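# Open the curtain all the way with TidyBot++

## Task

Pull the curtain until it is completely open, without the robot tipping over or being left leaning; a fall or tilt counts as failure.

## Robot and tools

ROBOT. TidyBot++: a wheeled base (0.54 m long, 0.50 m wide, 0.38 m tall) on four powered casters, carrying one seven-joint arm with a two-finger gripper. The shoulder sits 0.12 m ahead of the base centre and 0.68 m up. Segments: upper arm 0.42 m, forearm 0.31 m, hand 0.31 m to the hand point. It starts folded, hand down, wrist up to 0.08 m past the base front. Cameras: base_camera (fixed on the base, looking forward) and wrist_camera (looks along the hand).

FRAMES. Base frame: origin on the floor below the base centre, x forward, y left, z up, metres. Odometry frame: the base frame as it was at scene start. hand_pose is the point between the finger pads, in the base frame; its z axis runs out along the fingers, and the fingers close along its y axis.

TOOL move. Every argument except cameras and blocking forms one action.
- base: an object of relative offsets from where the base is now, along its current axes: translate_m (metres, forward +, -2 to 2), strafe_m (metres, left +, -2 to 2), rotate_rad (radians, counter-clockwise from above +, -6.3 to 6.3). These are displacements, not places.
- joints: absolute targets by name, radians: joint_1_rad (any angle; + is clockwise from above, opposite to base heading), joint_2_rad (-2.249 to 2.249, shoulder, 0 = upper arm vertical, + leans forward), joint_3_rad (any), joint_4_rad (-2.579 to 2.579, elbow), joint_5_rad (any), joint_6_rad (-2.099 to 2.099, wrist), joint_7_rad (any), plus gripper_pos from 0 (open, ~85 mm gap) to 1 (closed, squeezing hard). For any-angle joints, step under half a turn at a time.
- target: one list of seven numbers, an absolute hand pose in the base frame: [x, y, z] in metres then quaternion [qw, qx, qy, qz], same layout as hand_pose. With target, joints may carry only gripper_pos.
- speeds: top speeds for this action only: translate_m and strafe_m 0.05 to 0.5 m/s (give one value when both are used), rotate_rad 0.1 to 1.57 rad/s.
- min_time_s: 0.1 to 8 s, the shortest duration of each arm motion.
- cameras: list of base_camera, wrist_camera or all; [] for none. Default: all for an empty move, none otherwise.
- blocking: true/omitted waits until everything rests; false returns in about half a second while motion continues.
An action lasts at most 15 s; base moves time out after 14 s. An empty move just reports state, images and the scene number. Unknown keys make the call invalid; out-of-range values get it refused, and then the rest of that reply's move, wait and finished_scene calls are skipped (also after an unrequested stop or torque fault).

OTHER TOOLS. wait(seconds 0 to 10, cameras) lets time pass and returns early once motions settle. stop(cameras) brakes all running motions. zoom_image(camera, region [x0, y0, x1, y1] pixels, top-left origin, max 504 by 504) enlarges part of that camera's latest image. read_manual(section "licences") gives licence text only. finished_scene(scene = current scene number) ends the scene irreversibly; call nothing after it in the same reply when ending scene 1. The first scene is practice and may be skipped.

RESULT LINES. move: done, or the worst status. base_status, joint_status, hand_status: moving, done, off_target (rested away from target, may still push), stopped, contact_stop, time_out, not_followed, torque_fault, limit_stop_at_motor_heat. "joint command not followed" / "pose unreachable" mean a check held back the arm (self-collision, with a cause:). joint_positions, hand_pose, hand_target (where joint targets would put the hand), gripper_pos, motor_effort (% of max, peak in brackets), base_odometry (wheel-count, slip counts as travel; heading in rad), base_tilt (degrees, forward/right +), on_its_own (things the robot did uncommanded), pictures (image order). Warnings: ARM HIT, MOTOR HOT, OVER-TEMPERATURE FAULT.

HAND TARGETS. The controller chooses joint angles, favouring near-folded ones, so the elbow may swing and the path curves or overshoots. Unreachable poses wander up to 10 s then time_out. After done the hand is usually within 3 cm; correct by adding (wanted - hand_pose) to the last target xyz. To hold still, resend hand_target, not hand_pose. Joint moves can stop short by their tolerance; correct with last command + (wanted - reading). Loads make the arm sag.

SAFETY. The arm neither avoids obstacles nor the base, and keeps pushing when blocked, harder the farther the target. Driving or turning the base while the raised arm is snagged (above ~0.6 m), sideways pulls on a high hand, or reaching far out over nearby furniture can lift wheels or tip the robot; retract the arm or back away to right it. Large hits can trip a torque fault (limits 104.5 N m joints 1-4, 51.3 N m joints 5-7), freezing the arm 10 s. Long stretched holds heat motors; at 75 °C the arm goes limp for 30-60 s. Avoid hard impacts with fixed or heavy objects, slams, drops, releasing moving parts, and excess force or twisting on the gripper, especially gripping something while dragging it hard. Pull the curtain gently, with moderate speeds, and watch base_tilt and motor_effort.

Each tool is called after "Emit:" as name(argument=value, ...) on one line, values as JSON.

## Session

Emit:
move(joints={"joint_1_rad": 0.0, "joint_2_rad": -0.33, "joint_3_rad": 3.14, "joint_4_rad": -2.5, "joint_5_rad": 0, "joint_6_rad": 1.0, "joint_7_rad": 1.57}, cameras=["wrist_camera", "base_camera"])

Emit:
move(base={"rotate_rad": 1.57}, cameras=["wrist_camera", "base_camera"])

Scene clock: 2.40 s.
move: done
base_odometry: x=+0.000 y=+0.000 heading=+0.000
base_tilt: forward=+0.0 right=+0.3
base_status: not commanded
joint_positions: joint_1_rad=-0.017 joint_2_rad=-0.358 joint_3_rad=+3.136 joint_4_rad=-2.519 joint_5_rad=+0.005 joint_6_rad=+0.903 joint_7_rad=+1.547 gripper_pos=+0.000
joint_status: all done
motor_effort: joint_1_rad=+0(1) joint_2_rad=-5(6) joint_3_rad=+1(2) joint_4_rad=+17(18) joint_5_rad=-1(2) joint_6_rad=+9(10) joint_7_rad=-1(2)
hand_pose: x=+0.5288 y=+0.0122 z=+0.9967 quat_wxyz=(-0.018, +0.588, +0.003, +0.808) (m; base frame)
hand_target: x=+0.5289 y=+0.0021 z=+1.0240 quat_wxyz=(-0.001, +0.552, +0.000, +0.834) (m; base frame)
hand_status: not commanded
pictures: base_camera, wrist_camera
camera_calibration:
wrist_camera: T_world_to_cam=[[0.0318726, -0.998928, -0.0335586, 0.0298074], [0.314577, 0.0418952, -0.948307, 0.838113], [0.948697, 0.0196682, 0.315575, -0.683252], [0, 0, 0, 1]] pos_world=[0.383597, 0.00810088, 1.01141]

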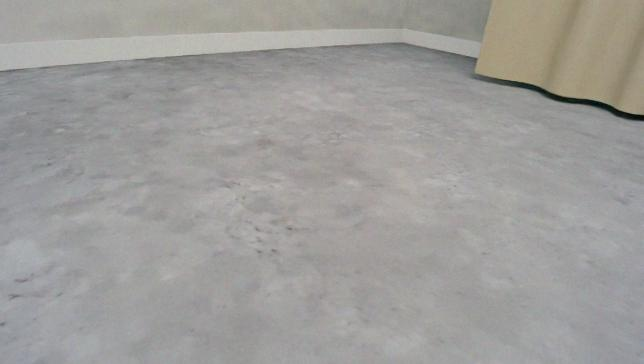

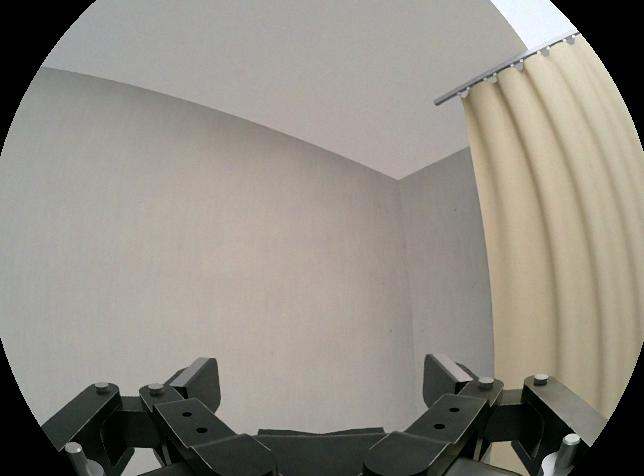

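Scene clock: 4.70 s.
move: done
base_odometry: x=+0.000 y=+0.000 heading=+1.569
base_tilt: forward=+0.1 right=+0.3
base_status: done
joint_positions: joint_1_rad=-0.013 joint_2_rad=-0.356 joint_3_rad=+3.136 joint_4_rad=-2.519 joint_5_rad=+0.005 joint_6_rad=+0.904 joint_7_rad=+1.547 gripper_pos=+0.000
joint_status: not commanded
motor_effort: joint_1_rad=+0(1) joint_2_rad=-5(7) joint_3_rad=+0(2) joint_4_rad=+16(17) joint_5_rad=-1(2) joint_6_rad=+9(10) joint_7_rad=-1(1)
hand_pose: x=+0.5294 y=+0.0103 z=+0.9961 quat_wxyz=(-0.016, +0.589, +0.001, +0.808) (m; base frame)
hand_target: x=+0.5289 y=+0.0021 z=+1.0240 quat_wxyz=(-0.001, +0.552, +0.000, +0.834) (m; base frame)
hand_status: not commanded
pictures: base_camera, wrist_camera
camera_calibration:
wrist_camera: T_world_to_cam=[[0.0270786, -0.999071, -0.0335184, 0.0302824], [0.313269, 0.0403229, -0.948808, 0.838647], [0.949278, 0.0151921, 0.31407, -0.682257], [0, 0, 0, 1]] pos_world=[0.38411, 0.00680256, 1.01101]

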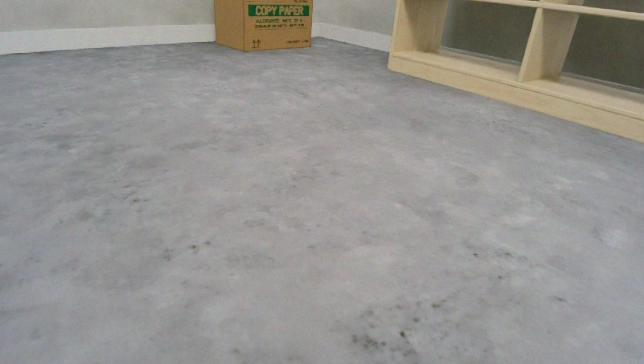

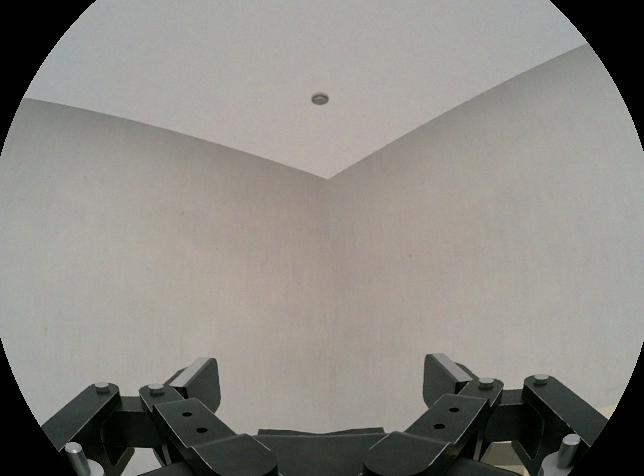

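Emit:
move(base={"rotate_rad": -2.38}, cameras=["wrist_camera", "base_camera"])

Emit:
zoom_image(camera="wrist_camera", region=[80, 20, 560, 150])

Scene clock: 21.07 s.
move: done
base_odometry: x=+0.000 y=+0.000 heading=-0.810
base_tilt: forward=+0.0 right=+0.3
base_status: done
joint_positions: joint_1_rad=-0.010 joint_2_rad=-0.355 joint_3_rad=+3.136 joint_4_rad=-2.519 joint_5_rad=+0.005 joint_6_rad=+0.904 joint_7_rad=+1.547 gripper_pos=+0.000
joint_status: not commanded
motor_effort: joint_1_rad=+1(1) joint_2_rad=-6(8) joint_3_rad=+0(2) joint_4_rad=+16(17) joint_5_rad=+0(2) joint_6_rad=+8(10) joint_7_rad=-1(1)
hand_pose: x=+0.5296 y=+0.0091 z=+0.9959 quat_wxyz=(-0.015, +0.589, +0.000, +0.808) (m; base frame)
hand_target: x=+0.5289 y=+0.0021 z=+1.0240 quat_wxyz=(-0.001, +0.552, +0.000, +0.834) (m; base frame)
hand_status: not commanded
pictures: base_camera, wrist_camera
camera_calibration:
wrist_camera: T_world_to_cam=[[0.0241504, -0.999144, -0.0335989, 0.030682], [0.312886, 0.0394745, -0.94897, 0.838836], [0.949484, 0.0124054, 0.313572, -0.681968], [0, 0, 0, 1]] pos_world=[0.384316, 0.00600319, 1.01091]

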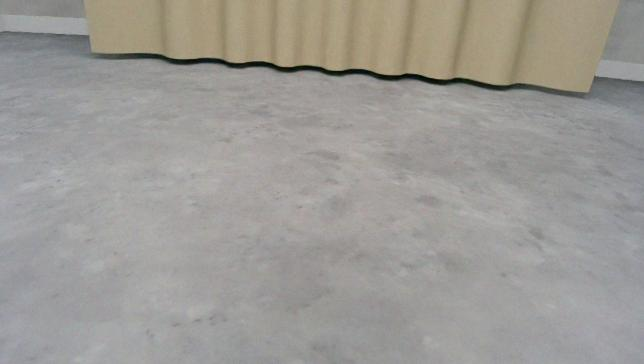

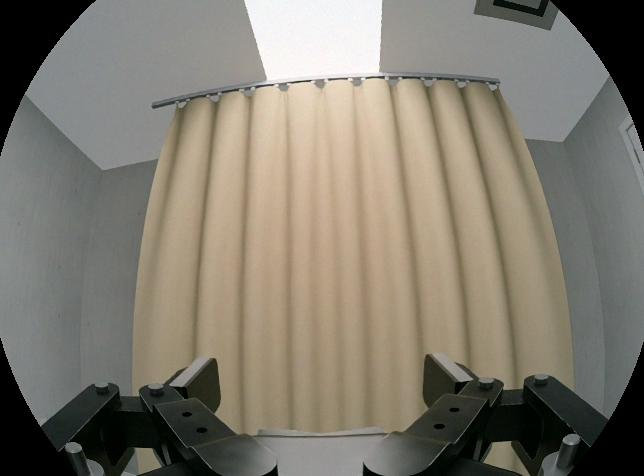

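Scaled by 1.050.

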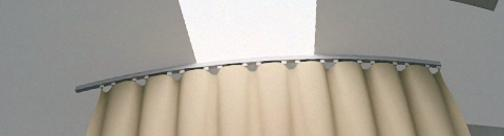

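Emit:
move(base={"rotate_rad": -0.06}, joints={"joint_1_rad": -0.3, "joint_2_rad": 0.34, "joint_3_rad": 3.14, "joint_4_rad": -1.24, "joint_5_rad": 1.65, "joint_6_rad": -1.95, "joint_7_rad": 0})

Emit:
move(base={"translate_m": 0.75, "strafe_m": 1.05}, cameras=["all"])

Scene clock: 48.03 s.
move: done
base_odometry: x=+0.000 y=+0.000 heading=-0.869
base_tilt: forward=+0.1 right=+0.3
base_status: done
joint_positions: joint_1_rad=-0.284 joint_2_rad=+0.294 joint_3_rad=+3.139 joint_4_rad=-1.265 joint_5_rad=+1.578 joint_6_rad=-1.869 joint_7_rad=+0.045 gripper_pos=+0.000
joint_status: all done
motor_effort: joint_1_rad=+1(2) joint_2_rad=-24(24) joint_3_rad=+1(3) joint_4_rad=+13(19) joint_5_rad=+9(10) joint_6_rad=+0(10) joint_7_rad=-1(2)
hand_pose: x=+0.5338 y=-0.1873 z=+1.0887 quat_wxyz=(+0.511, +0.504, -0.494, +0.490) (m; base frame)
hand_target: x=+0.5287 y=-0.1737 z=+1.0990 quat_wxyz=(+0.533, +0.456, -0.504, +0.504) (m; base frame)
hand_status: not commanded
pictures: none

Scene clock: 51.97 s.
move: done
base_odometry: x=+1.286 y=+0.105 heading=-0.869
base_tilt: forward=+0.1 right=+0.3
base_status: done
joint_positions: joint_1_rad=-0.292 joint_2_rad=+0.305 joint_3_rad=+3.139 joint_4_rad=-1.264 joint_5_rad=+1.581 joint_6_rad=-1.875 joint_7_rad=+0.044 gripper_pos=+0.000
joint_status: not commanded
motor_effort: joint_1_rad=+0(2) joint_2_rad=-22(26) joint_3_rad=+1(2) joint_4_rad=+13(14) joint_5_rad=+9(9) joint_6_rad=+0(2) joint_7_rad=-1(1)
hand_pose: x=+0.5376 y=-0.1827 z=+1.0861 quat_wxyz=(+0.514, +0.505, -0.490, +0.490) (m; base frame)
hand_target: x=+0.5287 y=-0.1737 z=+1.0990 quat_wxyz=(+0.533, +0.456, -0.504, +0.504) (m; base frame)
hand_status: not commanded
pictures: base_camera, wrist_camera
camera_calibration:
wrist_camera: T_world_to_cam=[[-0.999608, 0.0148948, 0.0237104, 0.515368], [-0.0239622, -0.0169648, -0.999569, 1.15522], [-0.0144861, -0.999745, 0.0173151, -0.0603366], [0, 0, 0, 1]] pos_world=[0.541973, -0.0483995, 1.14354]

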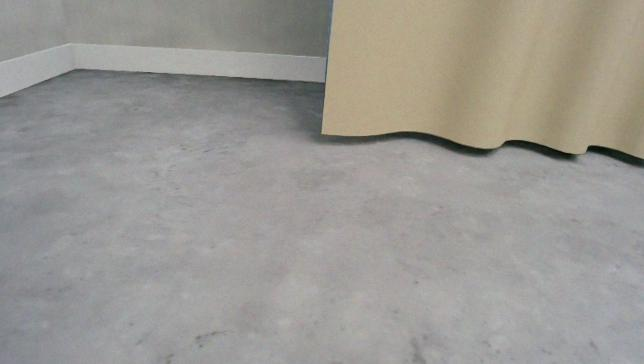

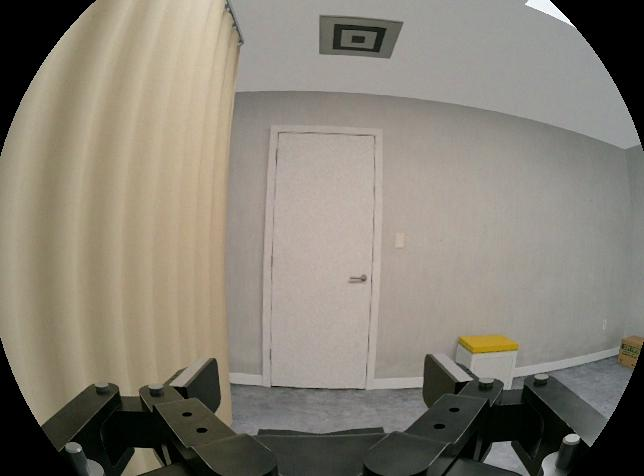

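Emit:
move(base={"strafe_m": 0.27})

Emit:
move(base={"translate_m": 0.46}, speeds={"translate_m": 0.35}, cameras=["all"])

Scene clock: 79.50 s.
move: done
base_odometry: x=+1.493 y=+0.280 heading=-0.870
base_tilt: forward=+0.1 right=+0.3
base_status: done
joint_positions: joint_1_rad=-0.304 joint_2_rad=+0.306 joint_3_rad=+3.139 joint_4_rad=-1.264 joint_5_rad=+1.582 joint_6_rad=-1.875 joint_7_rad=+0.044 gripper_pos=+0.000
joint_status: not commanded
motor_effort: joint_1_rad=+1(3) joint_2_rad=-23(25) joint_3_rad=+1(3) joint_4_rad=+13(14) joint_5_rad=+9(9) joint_6_rad=-1(1) joint_7_rad=-1(1)
hand_pose: x=+0.5399 y=-0.1775 z=+1.0861 quat_wxyz=(+0.512, +0.508, -0.487, +0.493) (m; base frame)
hand_target: x=+0.5287 y=-0.1737 z=+1.0990 quat_wxyz=(+0.533, +0.456, -0.504, +0.504) (m; base frame)
hand_status: not commanded
pictures: none

Scene clock: 81.70 s.
move: done
base_odometry: x=+1.790 y=-0.072 heading=-0.869
base_tilt: forward=+0.1 right=+0.3
base_status: done
joint_positions: joint_1_rad=-0.304 joint_2_rad=+0.313 joint_3_rad=+3.139 joint_4_rad=-1.263 joint_5_rad=+1.584 joint_6_rad=-1.879 joint_7_rad=+0.044 gripper_pos=+0.000
joint_status: not commanded
motor_effort: joint_1_rad=+0(1) joint_2_rad=-25(27) joint_3_rad=+1(2) joint_4_rad=+14(14) joint_5_rad=+9(9) joint_6_rad=+0(2) joint_7_rad=-1(1)
hand_pose: x=+0.5414 y=-0.1766 z=+1.0843 quat_wxyz=(+0.515, +0.507, -0.486, +0.491) (m; base frame)
hand_target: x=+0.5287 y=-0.1737 z=+1.0990 quat_wxyz=(+0.533, +0.456, -0.504, +0.504) (m; base frame)
hand_status: not commanded
pictures: base_camera, wrist_camera
camera_calibration:
wrist_camera: T_world_to_cam=[[-0.99955, 0.00731973, 0.0290893, 0.51196], [-0.029238, -0.021104, -0.99935, 1.15554], [-0.00670107, -0.99975, 0.0213085, -0.062829], [0, 0, 0, 1]] pos_world=[0.545094, -0.0421742, 1.14124]

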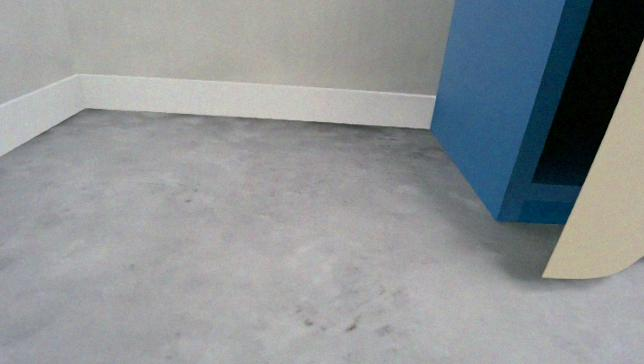

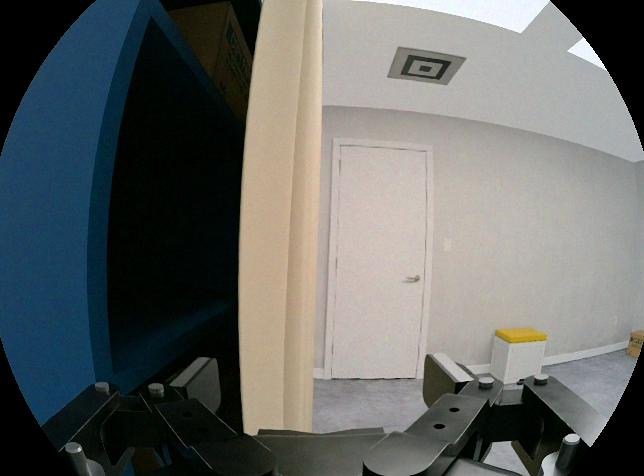

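Emit:
move(base={"translate_m": 0.04}, cameras=["wrist_camera"])

Emit:
move(base={"strafe_m": -0.18}, speeds={"strafe_m": 0.15}, cameras=["wrist_camera"])

Scene clock: 101.70 s.
move: done
base_odometry: x=+1.816 y=-0.103 heading=-0.869
base_tilt: forward=+0.1 right=+0.3
base_status: done
joint_positions: joint_1_rad=-0.304 joint_2_rad=+0.324 joint_3_rad=+3.139 joint_4_rad=-1.262 joint_5_rad=+1.584 joint_6_rad=-1.882 joint_7_rad=+0.044 gripper_pos=+0.000
joint_status: not commanded
motor_effort: joint_1_rad=+0(1) joint_2_rad=-24(27) joint_3_rad=+2(2) joint_4_rad=+13(14) joint_5_rad=+9(9) joint_6_rad=+0(2) joint_7_rad=-1(1)
hand_pose: x=+0.5449 y=-0.1753 z=+1.0806 quat_wxyz=(+0.519, +0.508, -0.483, +0.489) (m; base frame)
hand_target: x=+0.5287 y=-0.1737 z=+1.0990 quat_wxyz=(+0.533, +0.456, -0.504, +0.504) (m; base frame)
hand_status: not commanded
pictures: wrist_camera
camera_calibration:
wrist_camera: T_world_to_cam=[[-0.999191, 0.0100171, 0.038937, 0.505112], [-0.0391746, -0.0247238, -0.998926, 1.15632], [-0.00904365, -0.999644, 0.0250963, -0.0642197], [0, 0, 0, 1]] pos_world=[0.549422, -0.040668, 1.13702]

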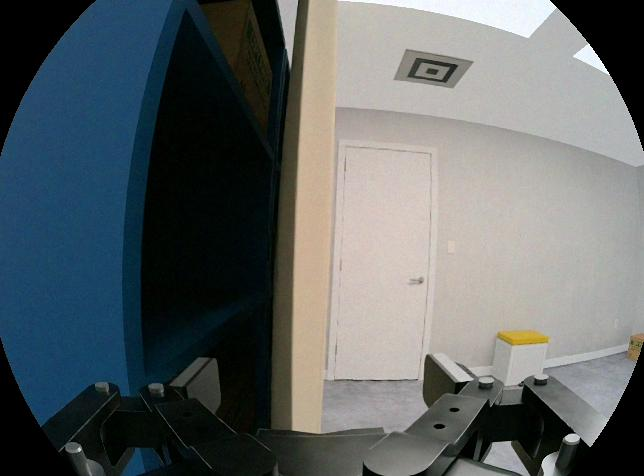

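Scene clock: 103.53 s.
move: done
base_odometry: x=+1.678 y=-0.219 heading=-0.869
base_tilt: forward=+0.1 right=+0.3
base_status: done
joint_positions: joint_1_rad=-0.300 joint_2_rad=+0.324 joint_3_rad=+3.139 joint_4_rad=-1.262 joint_5_rad=+1.584 joint_6_rad=-1.882 joint_7_rad=+0.044 gripper_pos=+0.000
joint_status: not commanded
motor_effort: joint_1_rad=+1(3) joint_2_rad=-23(26) joint_3_rad=+1(3) joint_4_rad=+13(14) joint_5_rad=+8(9) joint_6_rad=+0(1) joint_7_rad=-1(1)
hand_pose: x=+0.5441 y=-0.1770 z=+1.0807 quat_wxyz=(+0.520, +0.507, -0.484, +0.488) (m; base frame)
hand_target: x=+0.5287 y=-0.1737 z=+1.0990 quat_wxyz=(+0.533, +0.456, -0.504, +0.504) (m; base frame)
hand_status: not commanded
pictures: wrist_camera
camera_calibration:
wrist_camera: T_world_to_cam=[[-0.999143, 0.0141209, 0.0388978, 0.505119], [-0.0392392, -0.0247629, -0.998923, 1.1563], [-0.0131424, -0.999594, 0.0252958, -0.0639014], [0, 0, 0, 1]] pos_world=[0.549219, -0.0423749, 1.13702]

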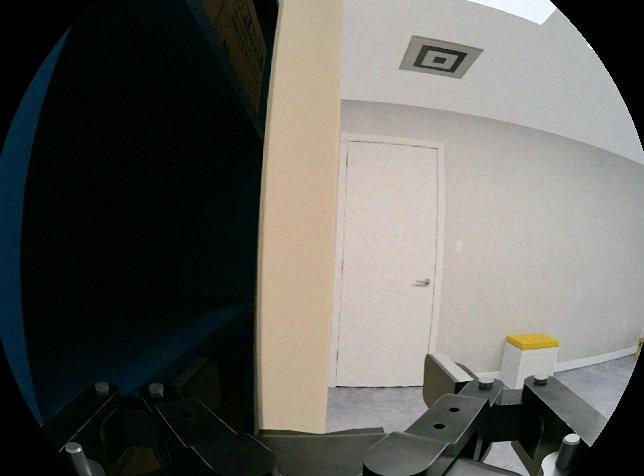

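Emit:
move(base={"strafe_m": -0.09}, speeds={"strafe_m": 0.15}, cameras=["wrist_camera"])

Scene clock: 113.30 s.
move: done
base_odometry: x=+1.609 y=-0.277 heading=-0.869
base_tilt: forward=+0.0 right=+0.3
base_status: done
joint_positions: joint_1_rad=-0.298 joint_2_rad=+0.324 joint_3_rad=+3.139 joint_4_rad=-1.262 joint_5_rad=+1.584 joint_6_rad=-1.882 joint_7_rad=+0.044 gripper_pos=+0.000
joint_status: not commanded
motor_effort: joint_1_rad=+0(4) joint_2_rad=-23(26) joint_3_rad=+1(3) joint_4_rad=+13(14) joint_5_rad=+9(9) joint_6_rad=+0(1) joint_7_rad=-1(1)
hand_pose: x=+0.5438 y=-0.1777 z=+1.0807 quat_wxyz=(+0.520, +0.507, -0.485, +0.488) (m; base frame)
hand_target: x=+0.5287 y=-0.1737 z=+1.0990 quat_wxyz=(+0.533, +0.456, -0.504, +0.504) (m; base frame)
hand_status: not commanded
pictures: wrist_camera
camera_calibration:
wrist_camera: T_world_to_cam=[[-0.999117, 0.0159206, 0.0388825, 0.505108], [-0.0392684, -0.0246931, -0.998924, 1.1563], [-0.0149433, -0.999568, 0.0252965, -0.0636165], [0, 0, 0, 1]] pos_world=[0.549117, -0.0430781, 1.13702]

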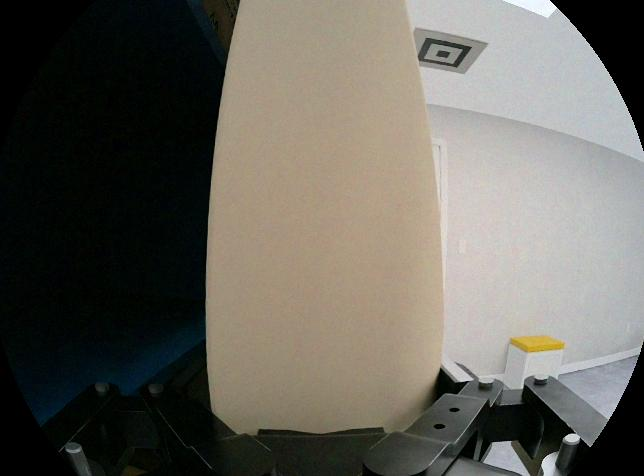

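Emit:
move(joints={"gripper_pos": 1.0}, cameras=["wrist_camera"])

Scene clock: 118.90 s.
move: done
base_odometry: x=+1.609 y=-0.277 heading=-0.869
base_tilt: forward=+0.1 right=+0.3
base_status: not commanded
joint_positions: joint_1_rad=-0.298 joint_2_rad=+0.324 joint_3_rad=+3.139 joint_4_rad=-1.262 joint_5_rad=+1.585 joint_6_rad=-1.882 joint_7_rad=+0.043 gripper_pos=+0.990
joint_status: all done
motor_effort: joint_1_rad=+0(1) joint_2_rad=-24(25) joint_3_rad=+1(2) joint_4_rad=+13(14) joint_5_rad=+8(9) joint_6_rad=+0(1) joint_7_rad=-1(1)
hand_pose: x=+0.5438 y=-0.1777 z=+1.0809 quat_wxyz=(+0.520, +0.506, -0.485, +0.488) (m; base frame)
hand_target: x=+0.5287 y=-0.1737 z=+1.0990 quat_wxyz=(+0.533, +0.456, -0.504, +0.504) (m; base frame)
hand_status: not commanded
pictures: wrist_camera
camera_calibration:
wrist_camera: T_world_to_cam=[[-0.999146, 0.0158335, 0.0381748, 0.505919], [-0.0385663, -0.0252081, -0.998938, 1.15601], [-0.0148544, -0.999557, 0.0257972, -0.0642352], [0, 0, 0, 1]] pos_world=[0.549115, -0.0430764, 1.13712]

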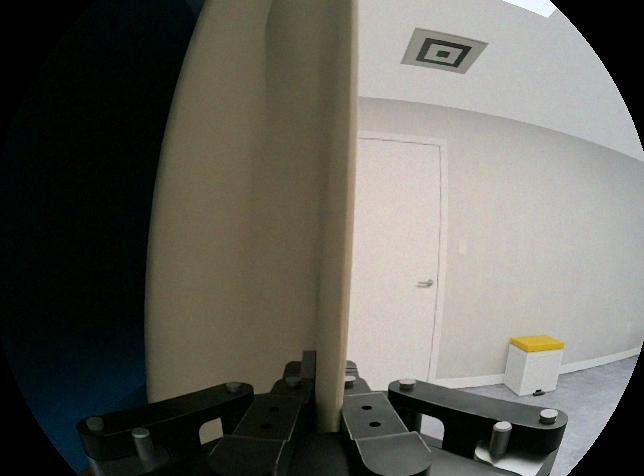

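Emit:
move(base={"strafe_m": -1.4}, speeds={"strafe_m": 0.3}, cameras=["all"])

Scene clock: 132.23 s.
move: done
base_odometry: x=+0.541 y=-1.182 heading=-0.868
base_tilt: forward=+0.1 right=+0.3
base_status: done
joint_positions: joint_1_rad=-0.308 joint_2_rad=+0.324 joint_3_rad=+3.139 joint_4_rad=-1.241 joint_5_rad=+1.674 joint_6_rad=-1.882 joint_7_rad=+0.043 gripper_pos=+0.990
joint_status: not commanded
motor_effort: joint_1_rad=+4(5) joint_2_rad=-19(27) joint_3_rad=+2(3) joint_4_rad=+10(14) joint_5_rad=-2(9) joint_6_rad=+2(2) joint_7_rad=-1(1)
hand_pose: x=+0.5449 y=-0.1723 z=+1.1119 quat_wxyz=(+0.526, +0.476, -0.475, +0.521) (m; base frame)
hand_target: x=+0.5287 y=-0.1737 z=+1.0990 quat_wxyz=(+0.533, +0.456, -0.504, +0.504) (m; base frame)
hand_status: not commanded
pictures: base_camera, wrist_camera
camera_calibration:
wrist_camera: T_world_to_cam=[[-0.999927, 0.00702602, -0.00982907, 0.557953], [0.00904423, -0.104135, -0.994522, 1.14278], [-0.00801108, -0.994538, 0.104064, -0.149422], [0, 0, 0, 1]] pos_world=[0.54638, -0.033523, 1.15755]

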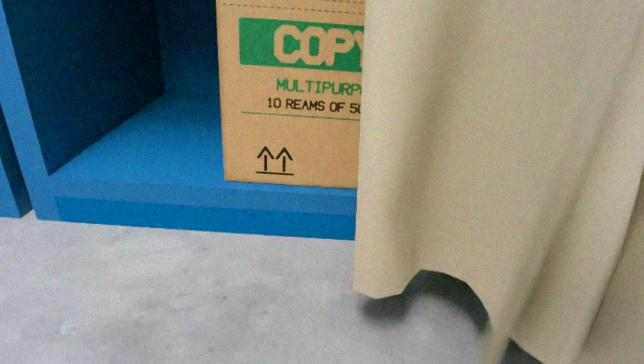

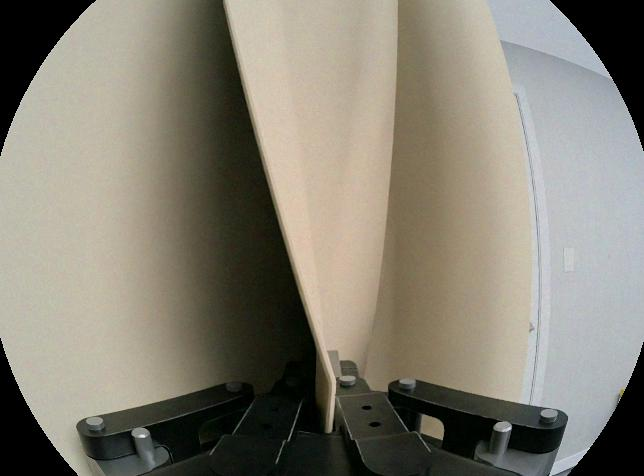

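Emit:
move(base={"strafe_m": -0.45}, speeds={"strafe_m": 0.25}, cameras=["all"])

Scene clock: 152.00 s.
move: done
base_odometry: x=+0.197 y=-1.473 heading=-0.868
base_tilt: forward=+0.1 right=+0.3
base_status: done
joint_positions: joint_1_rad=-0.323 joint_2_rad=+0.322 joint_3_rad=+3.139 joint_4_rad=-1.227 joint_5_rad=+1.720 joint_6_rad=-1.882 joint_7_rad=+0.043 gripper_pos=+0.990
joint_status: not commanded
motor_effort: joint_1_rad=+6(7) joint_2_rad=-18(20) joint_3_rad=+3(4) joint_4_rad=+8(10) joint_5_rad=-7(9) joint_6_rad=+0(2) joint_7_rad=-1(1)
hand_pose: x=+0.5454 y=-0.1649 z=+1.1291 quat_wxyz=(+0.524, +0.462, -0.469, +0.541) (m; base frame)
hand_target: x=+0.5287 y=-0.1737 z=+1.0990 quat_wxyz=(+0.533, +0.456, -0.504, +0.504) (m; base frame)
hand_status: not commanded
pictures: base_camera, wrist_camera
camera_calibration:
wrist_camera: T_world_to_cam=[[-0.999204, -0.00805086, -0.0390675, 0.588747], [0.0398162, -0.142399, -0.989008, 1.13132], [0.00239921, -0.989777, 0.142606, -0.192285], [0, 0, 0, 1]] pos_world=[0.543695, -0.02448, 1.16931]

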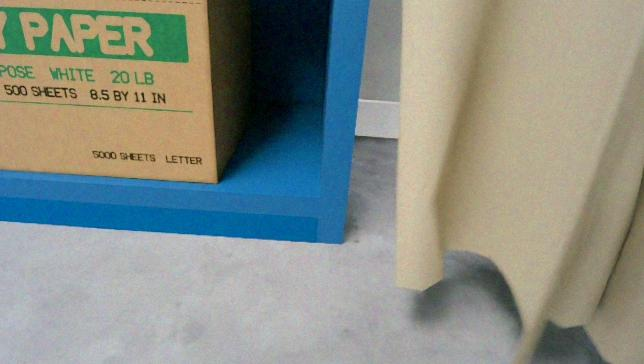

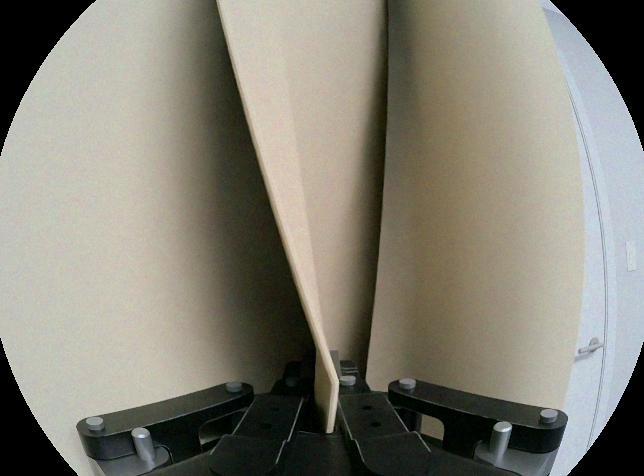

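Emit:
move(base={"strafe_m": -0.18}, speeds={"strafe_m": 0.2}, cameras=["wrist_camera"])

Scene clock: 166.30 s.
move: done
base_odometry: x=+0.060 y=-1.589 heading=-0.867
base_tilt: forward=+0.0 right=+0.3
base_status: done
joint_positions: joint_1_rad=-0.360 joint_2_rad=+0.310 joint_3_rad=+3.129 joint_4_rad=-1.209 joint_5_rad=+1.802 joint_6_rad=-1.882 joint_7_rad=+0.043 gripper_pos=+0.990
joint_status: not commanded
motor_effort: joint_1_rad=+14(14) joint_2_rad=-13(19) joint_3_rad=+6(7) joint_4_rad=+5(9) joint_5_rad=-21(23) joint_6_rad=-2(3) joint_7_rad=-1(2)
hand_pose: x=+0.5441 y=-0.1445 z=+1.1605 quat_wxyz=(+0.513, +0.440, -0.456, +0.580) (m; base frame)
hand_target: x=+0.5287 y=-0.1737 z=+1.0990 quat_wxyz=(+0.533, +0.456, -0.504, +0.504) (m; base frame)
hand_status: not commanded
pictures: wrist_camera
camera_calibration:
wrist_camera: T_world_to_cam=[[-0.99402, -0.0565303, -0.0934267, 0.642118], [0.102991, -0.200984, -0.974166, 1.10519], [0.0362926, -0.977962, 0.205604, -0.26641], [0, 0, 0, 1]] pos_world=[0.534123, -0.00211419, 1.19141]

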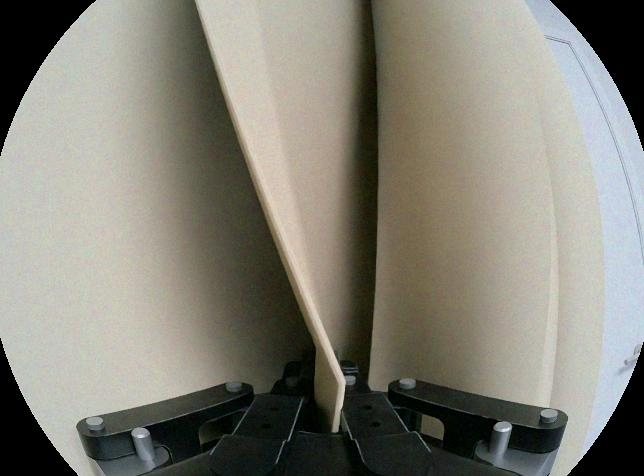

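Emit:
move(base={"strafe_m": 0.4}, speeds={"strafe_m": 0.35})

Emit:
move(joints={"gripper_pos": 0})

Emit:
move(base={"strafe_m": 0.3})

Emit:
move(base={"translate_m": -1.0})

Emit:
move(base={"rotate_rad": -0.4}, joints={"joint_1_rad": 0.0, "joint_2_rad": -0.33, "joint_3_rad": 3.14, "joint_4_rad": -2.5, "joint_5_rad": 0, "joint_6_rad": 1.1, "joint_7_rad": 1.57}, cameras=["wrist_camera"])

Scene clock: 178.67 s.
move: done
base_odometry: x=+0.365 y=-1.330 heading=-0.867
base_tilt: forward=+0.1 right=+0.3
base_status: done
joint_positions: joint_1_rad=-0.310 joint_2_rad=+0.318 joint_3_rad=+3.129 joint_4_rad=-1.215 joint_5_rad=+1.669 joint_6_rad=-1.889 joint_7_rad=+0.043 gripper_pos=+0.990
joint_status: not commanded
motor_effort: joint_1_rad=+0(13) joint_2_rad=-26(27) joint_3_rad=+1(5) joint_4_rad=+14(15) joint_5_rad=+12(21) joint_6_rad=+2(4) joint_7_rad=-1(1)
hand_pose: x=+0.5417 y=-0.1698 z=+1.1169 quat_wxyz=(+0.513, +0.475, -0.486, +0.525) (m; base frame)
hand_target: x=+0.5287 y=-0.1737 z=+1.0990 quat_wxyz=(+0.533, +0.456, -0.504, +0.504) (m; base frame)
hand_status: not commanded
pictures: none

Scene clock: 179.77 s.
move: done
base_odometry: x=+0.365 y=-1.330 heading=-0.867
base_tilt: forward=+0.0 right=+0.3
base_status: not commanded
joint_positions: joint_1_rad=-0.310 joint_2_rad=+0.318 joint_3_rad=+3.129 joint_4_rad=-1.215 joint_5_rad=+1.669 joint_6_rad=-1.889 joint_7_rad=+0.043 gripper_pos=+0.000
joint_status: all done
motor_effort: joint_1_rad=+1(1) joint_2_rad=-24(26) joint_3_rad=+2(2) joint_4_rad=+13(14) joint_5_rad=+9(12) joint_6_rad=+0(3) joint_7_rad=-1(1)
hand_pose: x=+0.5417 y=-0.1698 z=+1.1169 quat_wxyz=(+0.513, +0.475, -0.486, +0.525) (m; base frame)
hand_target: x=+0.5287 y=-0.1737 z=+1.0990 quat_wxyz=(+0.533, +0.456, -0.504, +0.504) (m; base frame)
hand_status: not commanded
pictures: none

Scene clock: 181.50 s.
move: done
base_odometry: x=+0.594 y=-1.136 heading=-0.867
base_tilt: forward=+0.0 right=+0.3
base_status: done
joint_positions: joint_1_rad=-0.308 joint_2_rad=+0.318 joint_3_rad=+3.131 joint_4_rad=-1.215 joint_5_rad=+1.669 joint_6_rad=-1.889 joint_7_rad=+0.043 gripper_pos=+0.000
joint_status: not commanded
motor_effort: joint_1_rad=+0(3) joint_2_rad=-23(26) joint_3_rad=+2(3) joint_4_rad=+13(14) joint_5_rad=+8(9) joint_6_rad=+1(2) joint_7_rad=-1(1)
hand_pose: x=+0.5409 y=-0.1713 z=+1.1171 quat_wxyz=(+0.515, +0.474, -0.487, +0.524) (m; base frame)
hand_target: x=+0.5287 y=-0.1737 z=+1.0990 quat_wxyz=(+0.533, +0.456, -0.504, +0.504) (m; base frame)
hand_status: not commanded
pictures: none

Scene clock: 184.40 s.
move: done
base_odometry: x=-0.053 y=-0.373 heading=-0.867
base_tilt: forward=+0.1 right=+0.3
base_status: done
joint_positions: joint_1_rad=-0.308 joint_2_rad=+0.319 joint_3_rad=+3.131 joint_4_rad=-1.215 joint_5_rad=+1.669 joint_6_rad=-1.889 joint_7_rad=+0.043 gripper_pos=+0.000
joint_status: not commanded
motor_effort: joint_1_rad=+0(1) joint_2_rad=-24(28) joint_3_rad=+1(2) joint_4_rad=+13(14) joint_5_rad=+8(9) joint_6_rad=+1(3) joint_7_rad=-1(1)
hand_pose: x=+0.5412 y=-0.1713 z=+1.1168 quat_wxyz=(+0.515, +0.474, -0.486, +0.524) (m; base frame)
hand_target: x=+0.5287 y=-0.1737 z=+1.0990 quat_wxyz=(+0.533, +0.456, -0.504, +0.504) (m; base frame)
hand_status: not commanded
pictures: none

Scene clock: 188.13 s.
move: done
base_odometry: x=-0.053 y=-0.373 heading=-1.267
base_tilt: forward=+0.0 right=+0.3
base_status: done
joint_positions: joint_1_rad=-0.016 joint_2_rad=-0.301 joint_3_rad=+3.142 joint_4_rad=-2.462 joint_5_rad=+0.055 joint_6_rad=+1.002 joint_7_rad=+1.525 gripper_pos=+0.000
joint_status: all done
motor_effort: joint_1_rad=+1(4) joint_2_rad=-7(27) joint_3_rad=+1(4) joint_4_rad=+16(18) joint_5_rad=-1(9) joint_6_rad=+8(10) joint_7_rad=-1(2)
hand_pose: x=+0.5401 y=+0.0223 z=+1.0329 quat_wxyz=(-0.026, +0.548, +0.019, +0.836) (m; base frame)
hand_target: x=+0.5153 y=+0.0021 z=+1.0520 quat_wxyz=(-0.001, +0.510, +0.000, +0.860) (m; base frame)
hand_status: not commanded
pictures: wrist_camera
camera_calibration:
wrist_camera: T_world_to_cam=[[0.0657252, -0.997755, -0.012869, 0.00108995], [0.405009, 0.0384615, -0.913503, 0.783752], [0.911947, 0.0548281, 0.406628, -0.780465], [0, 0, 0, 1]] pos_world=[0.394244, 0.0137346, 1.03333]

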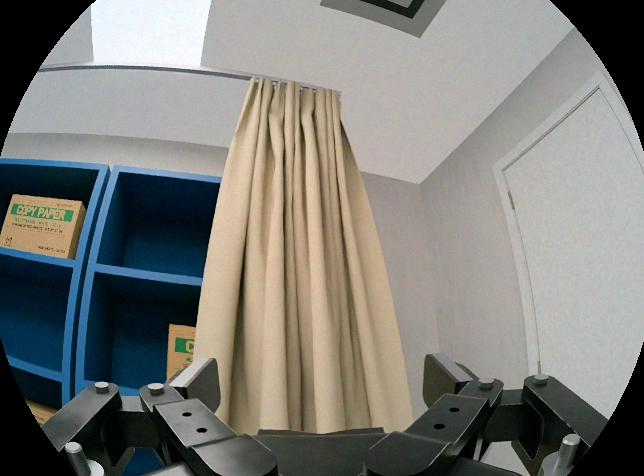

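Emit:
finished_scene(scene=3)

The scene is finished: the task was done.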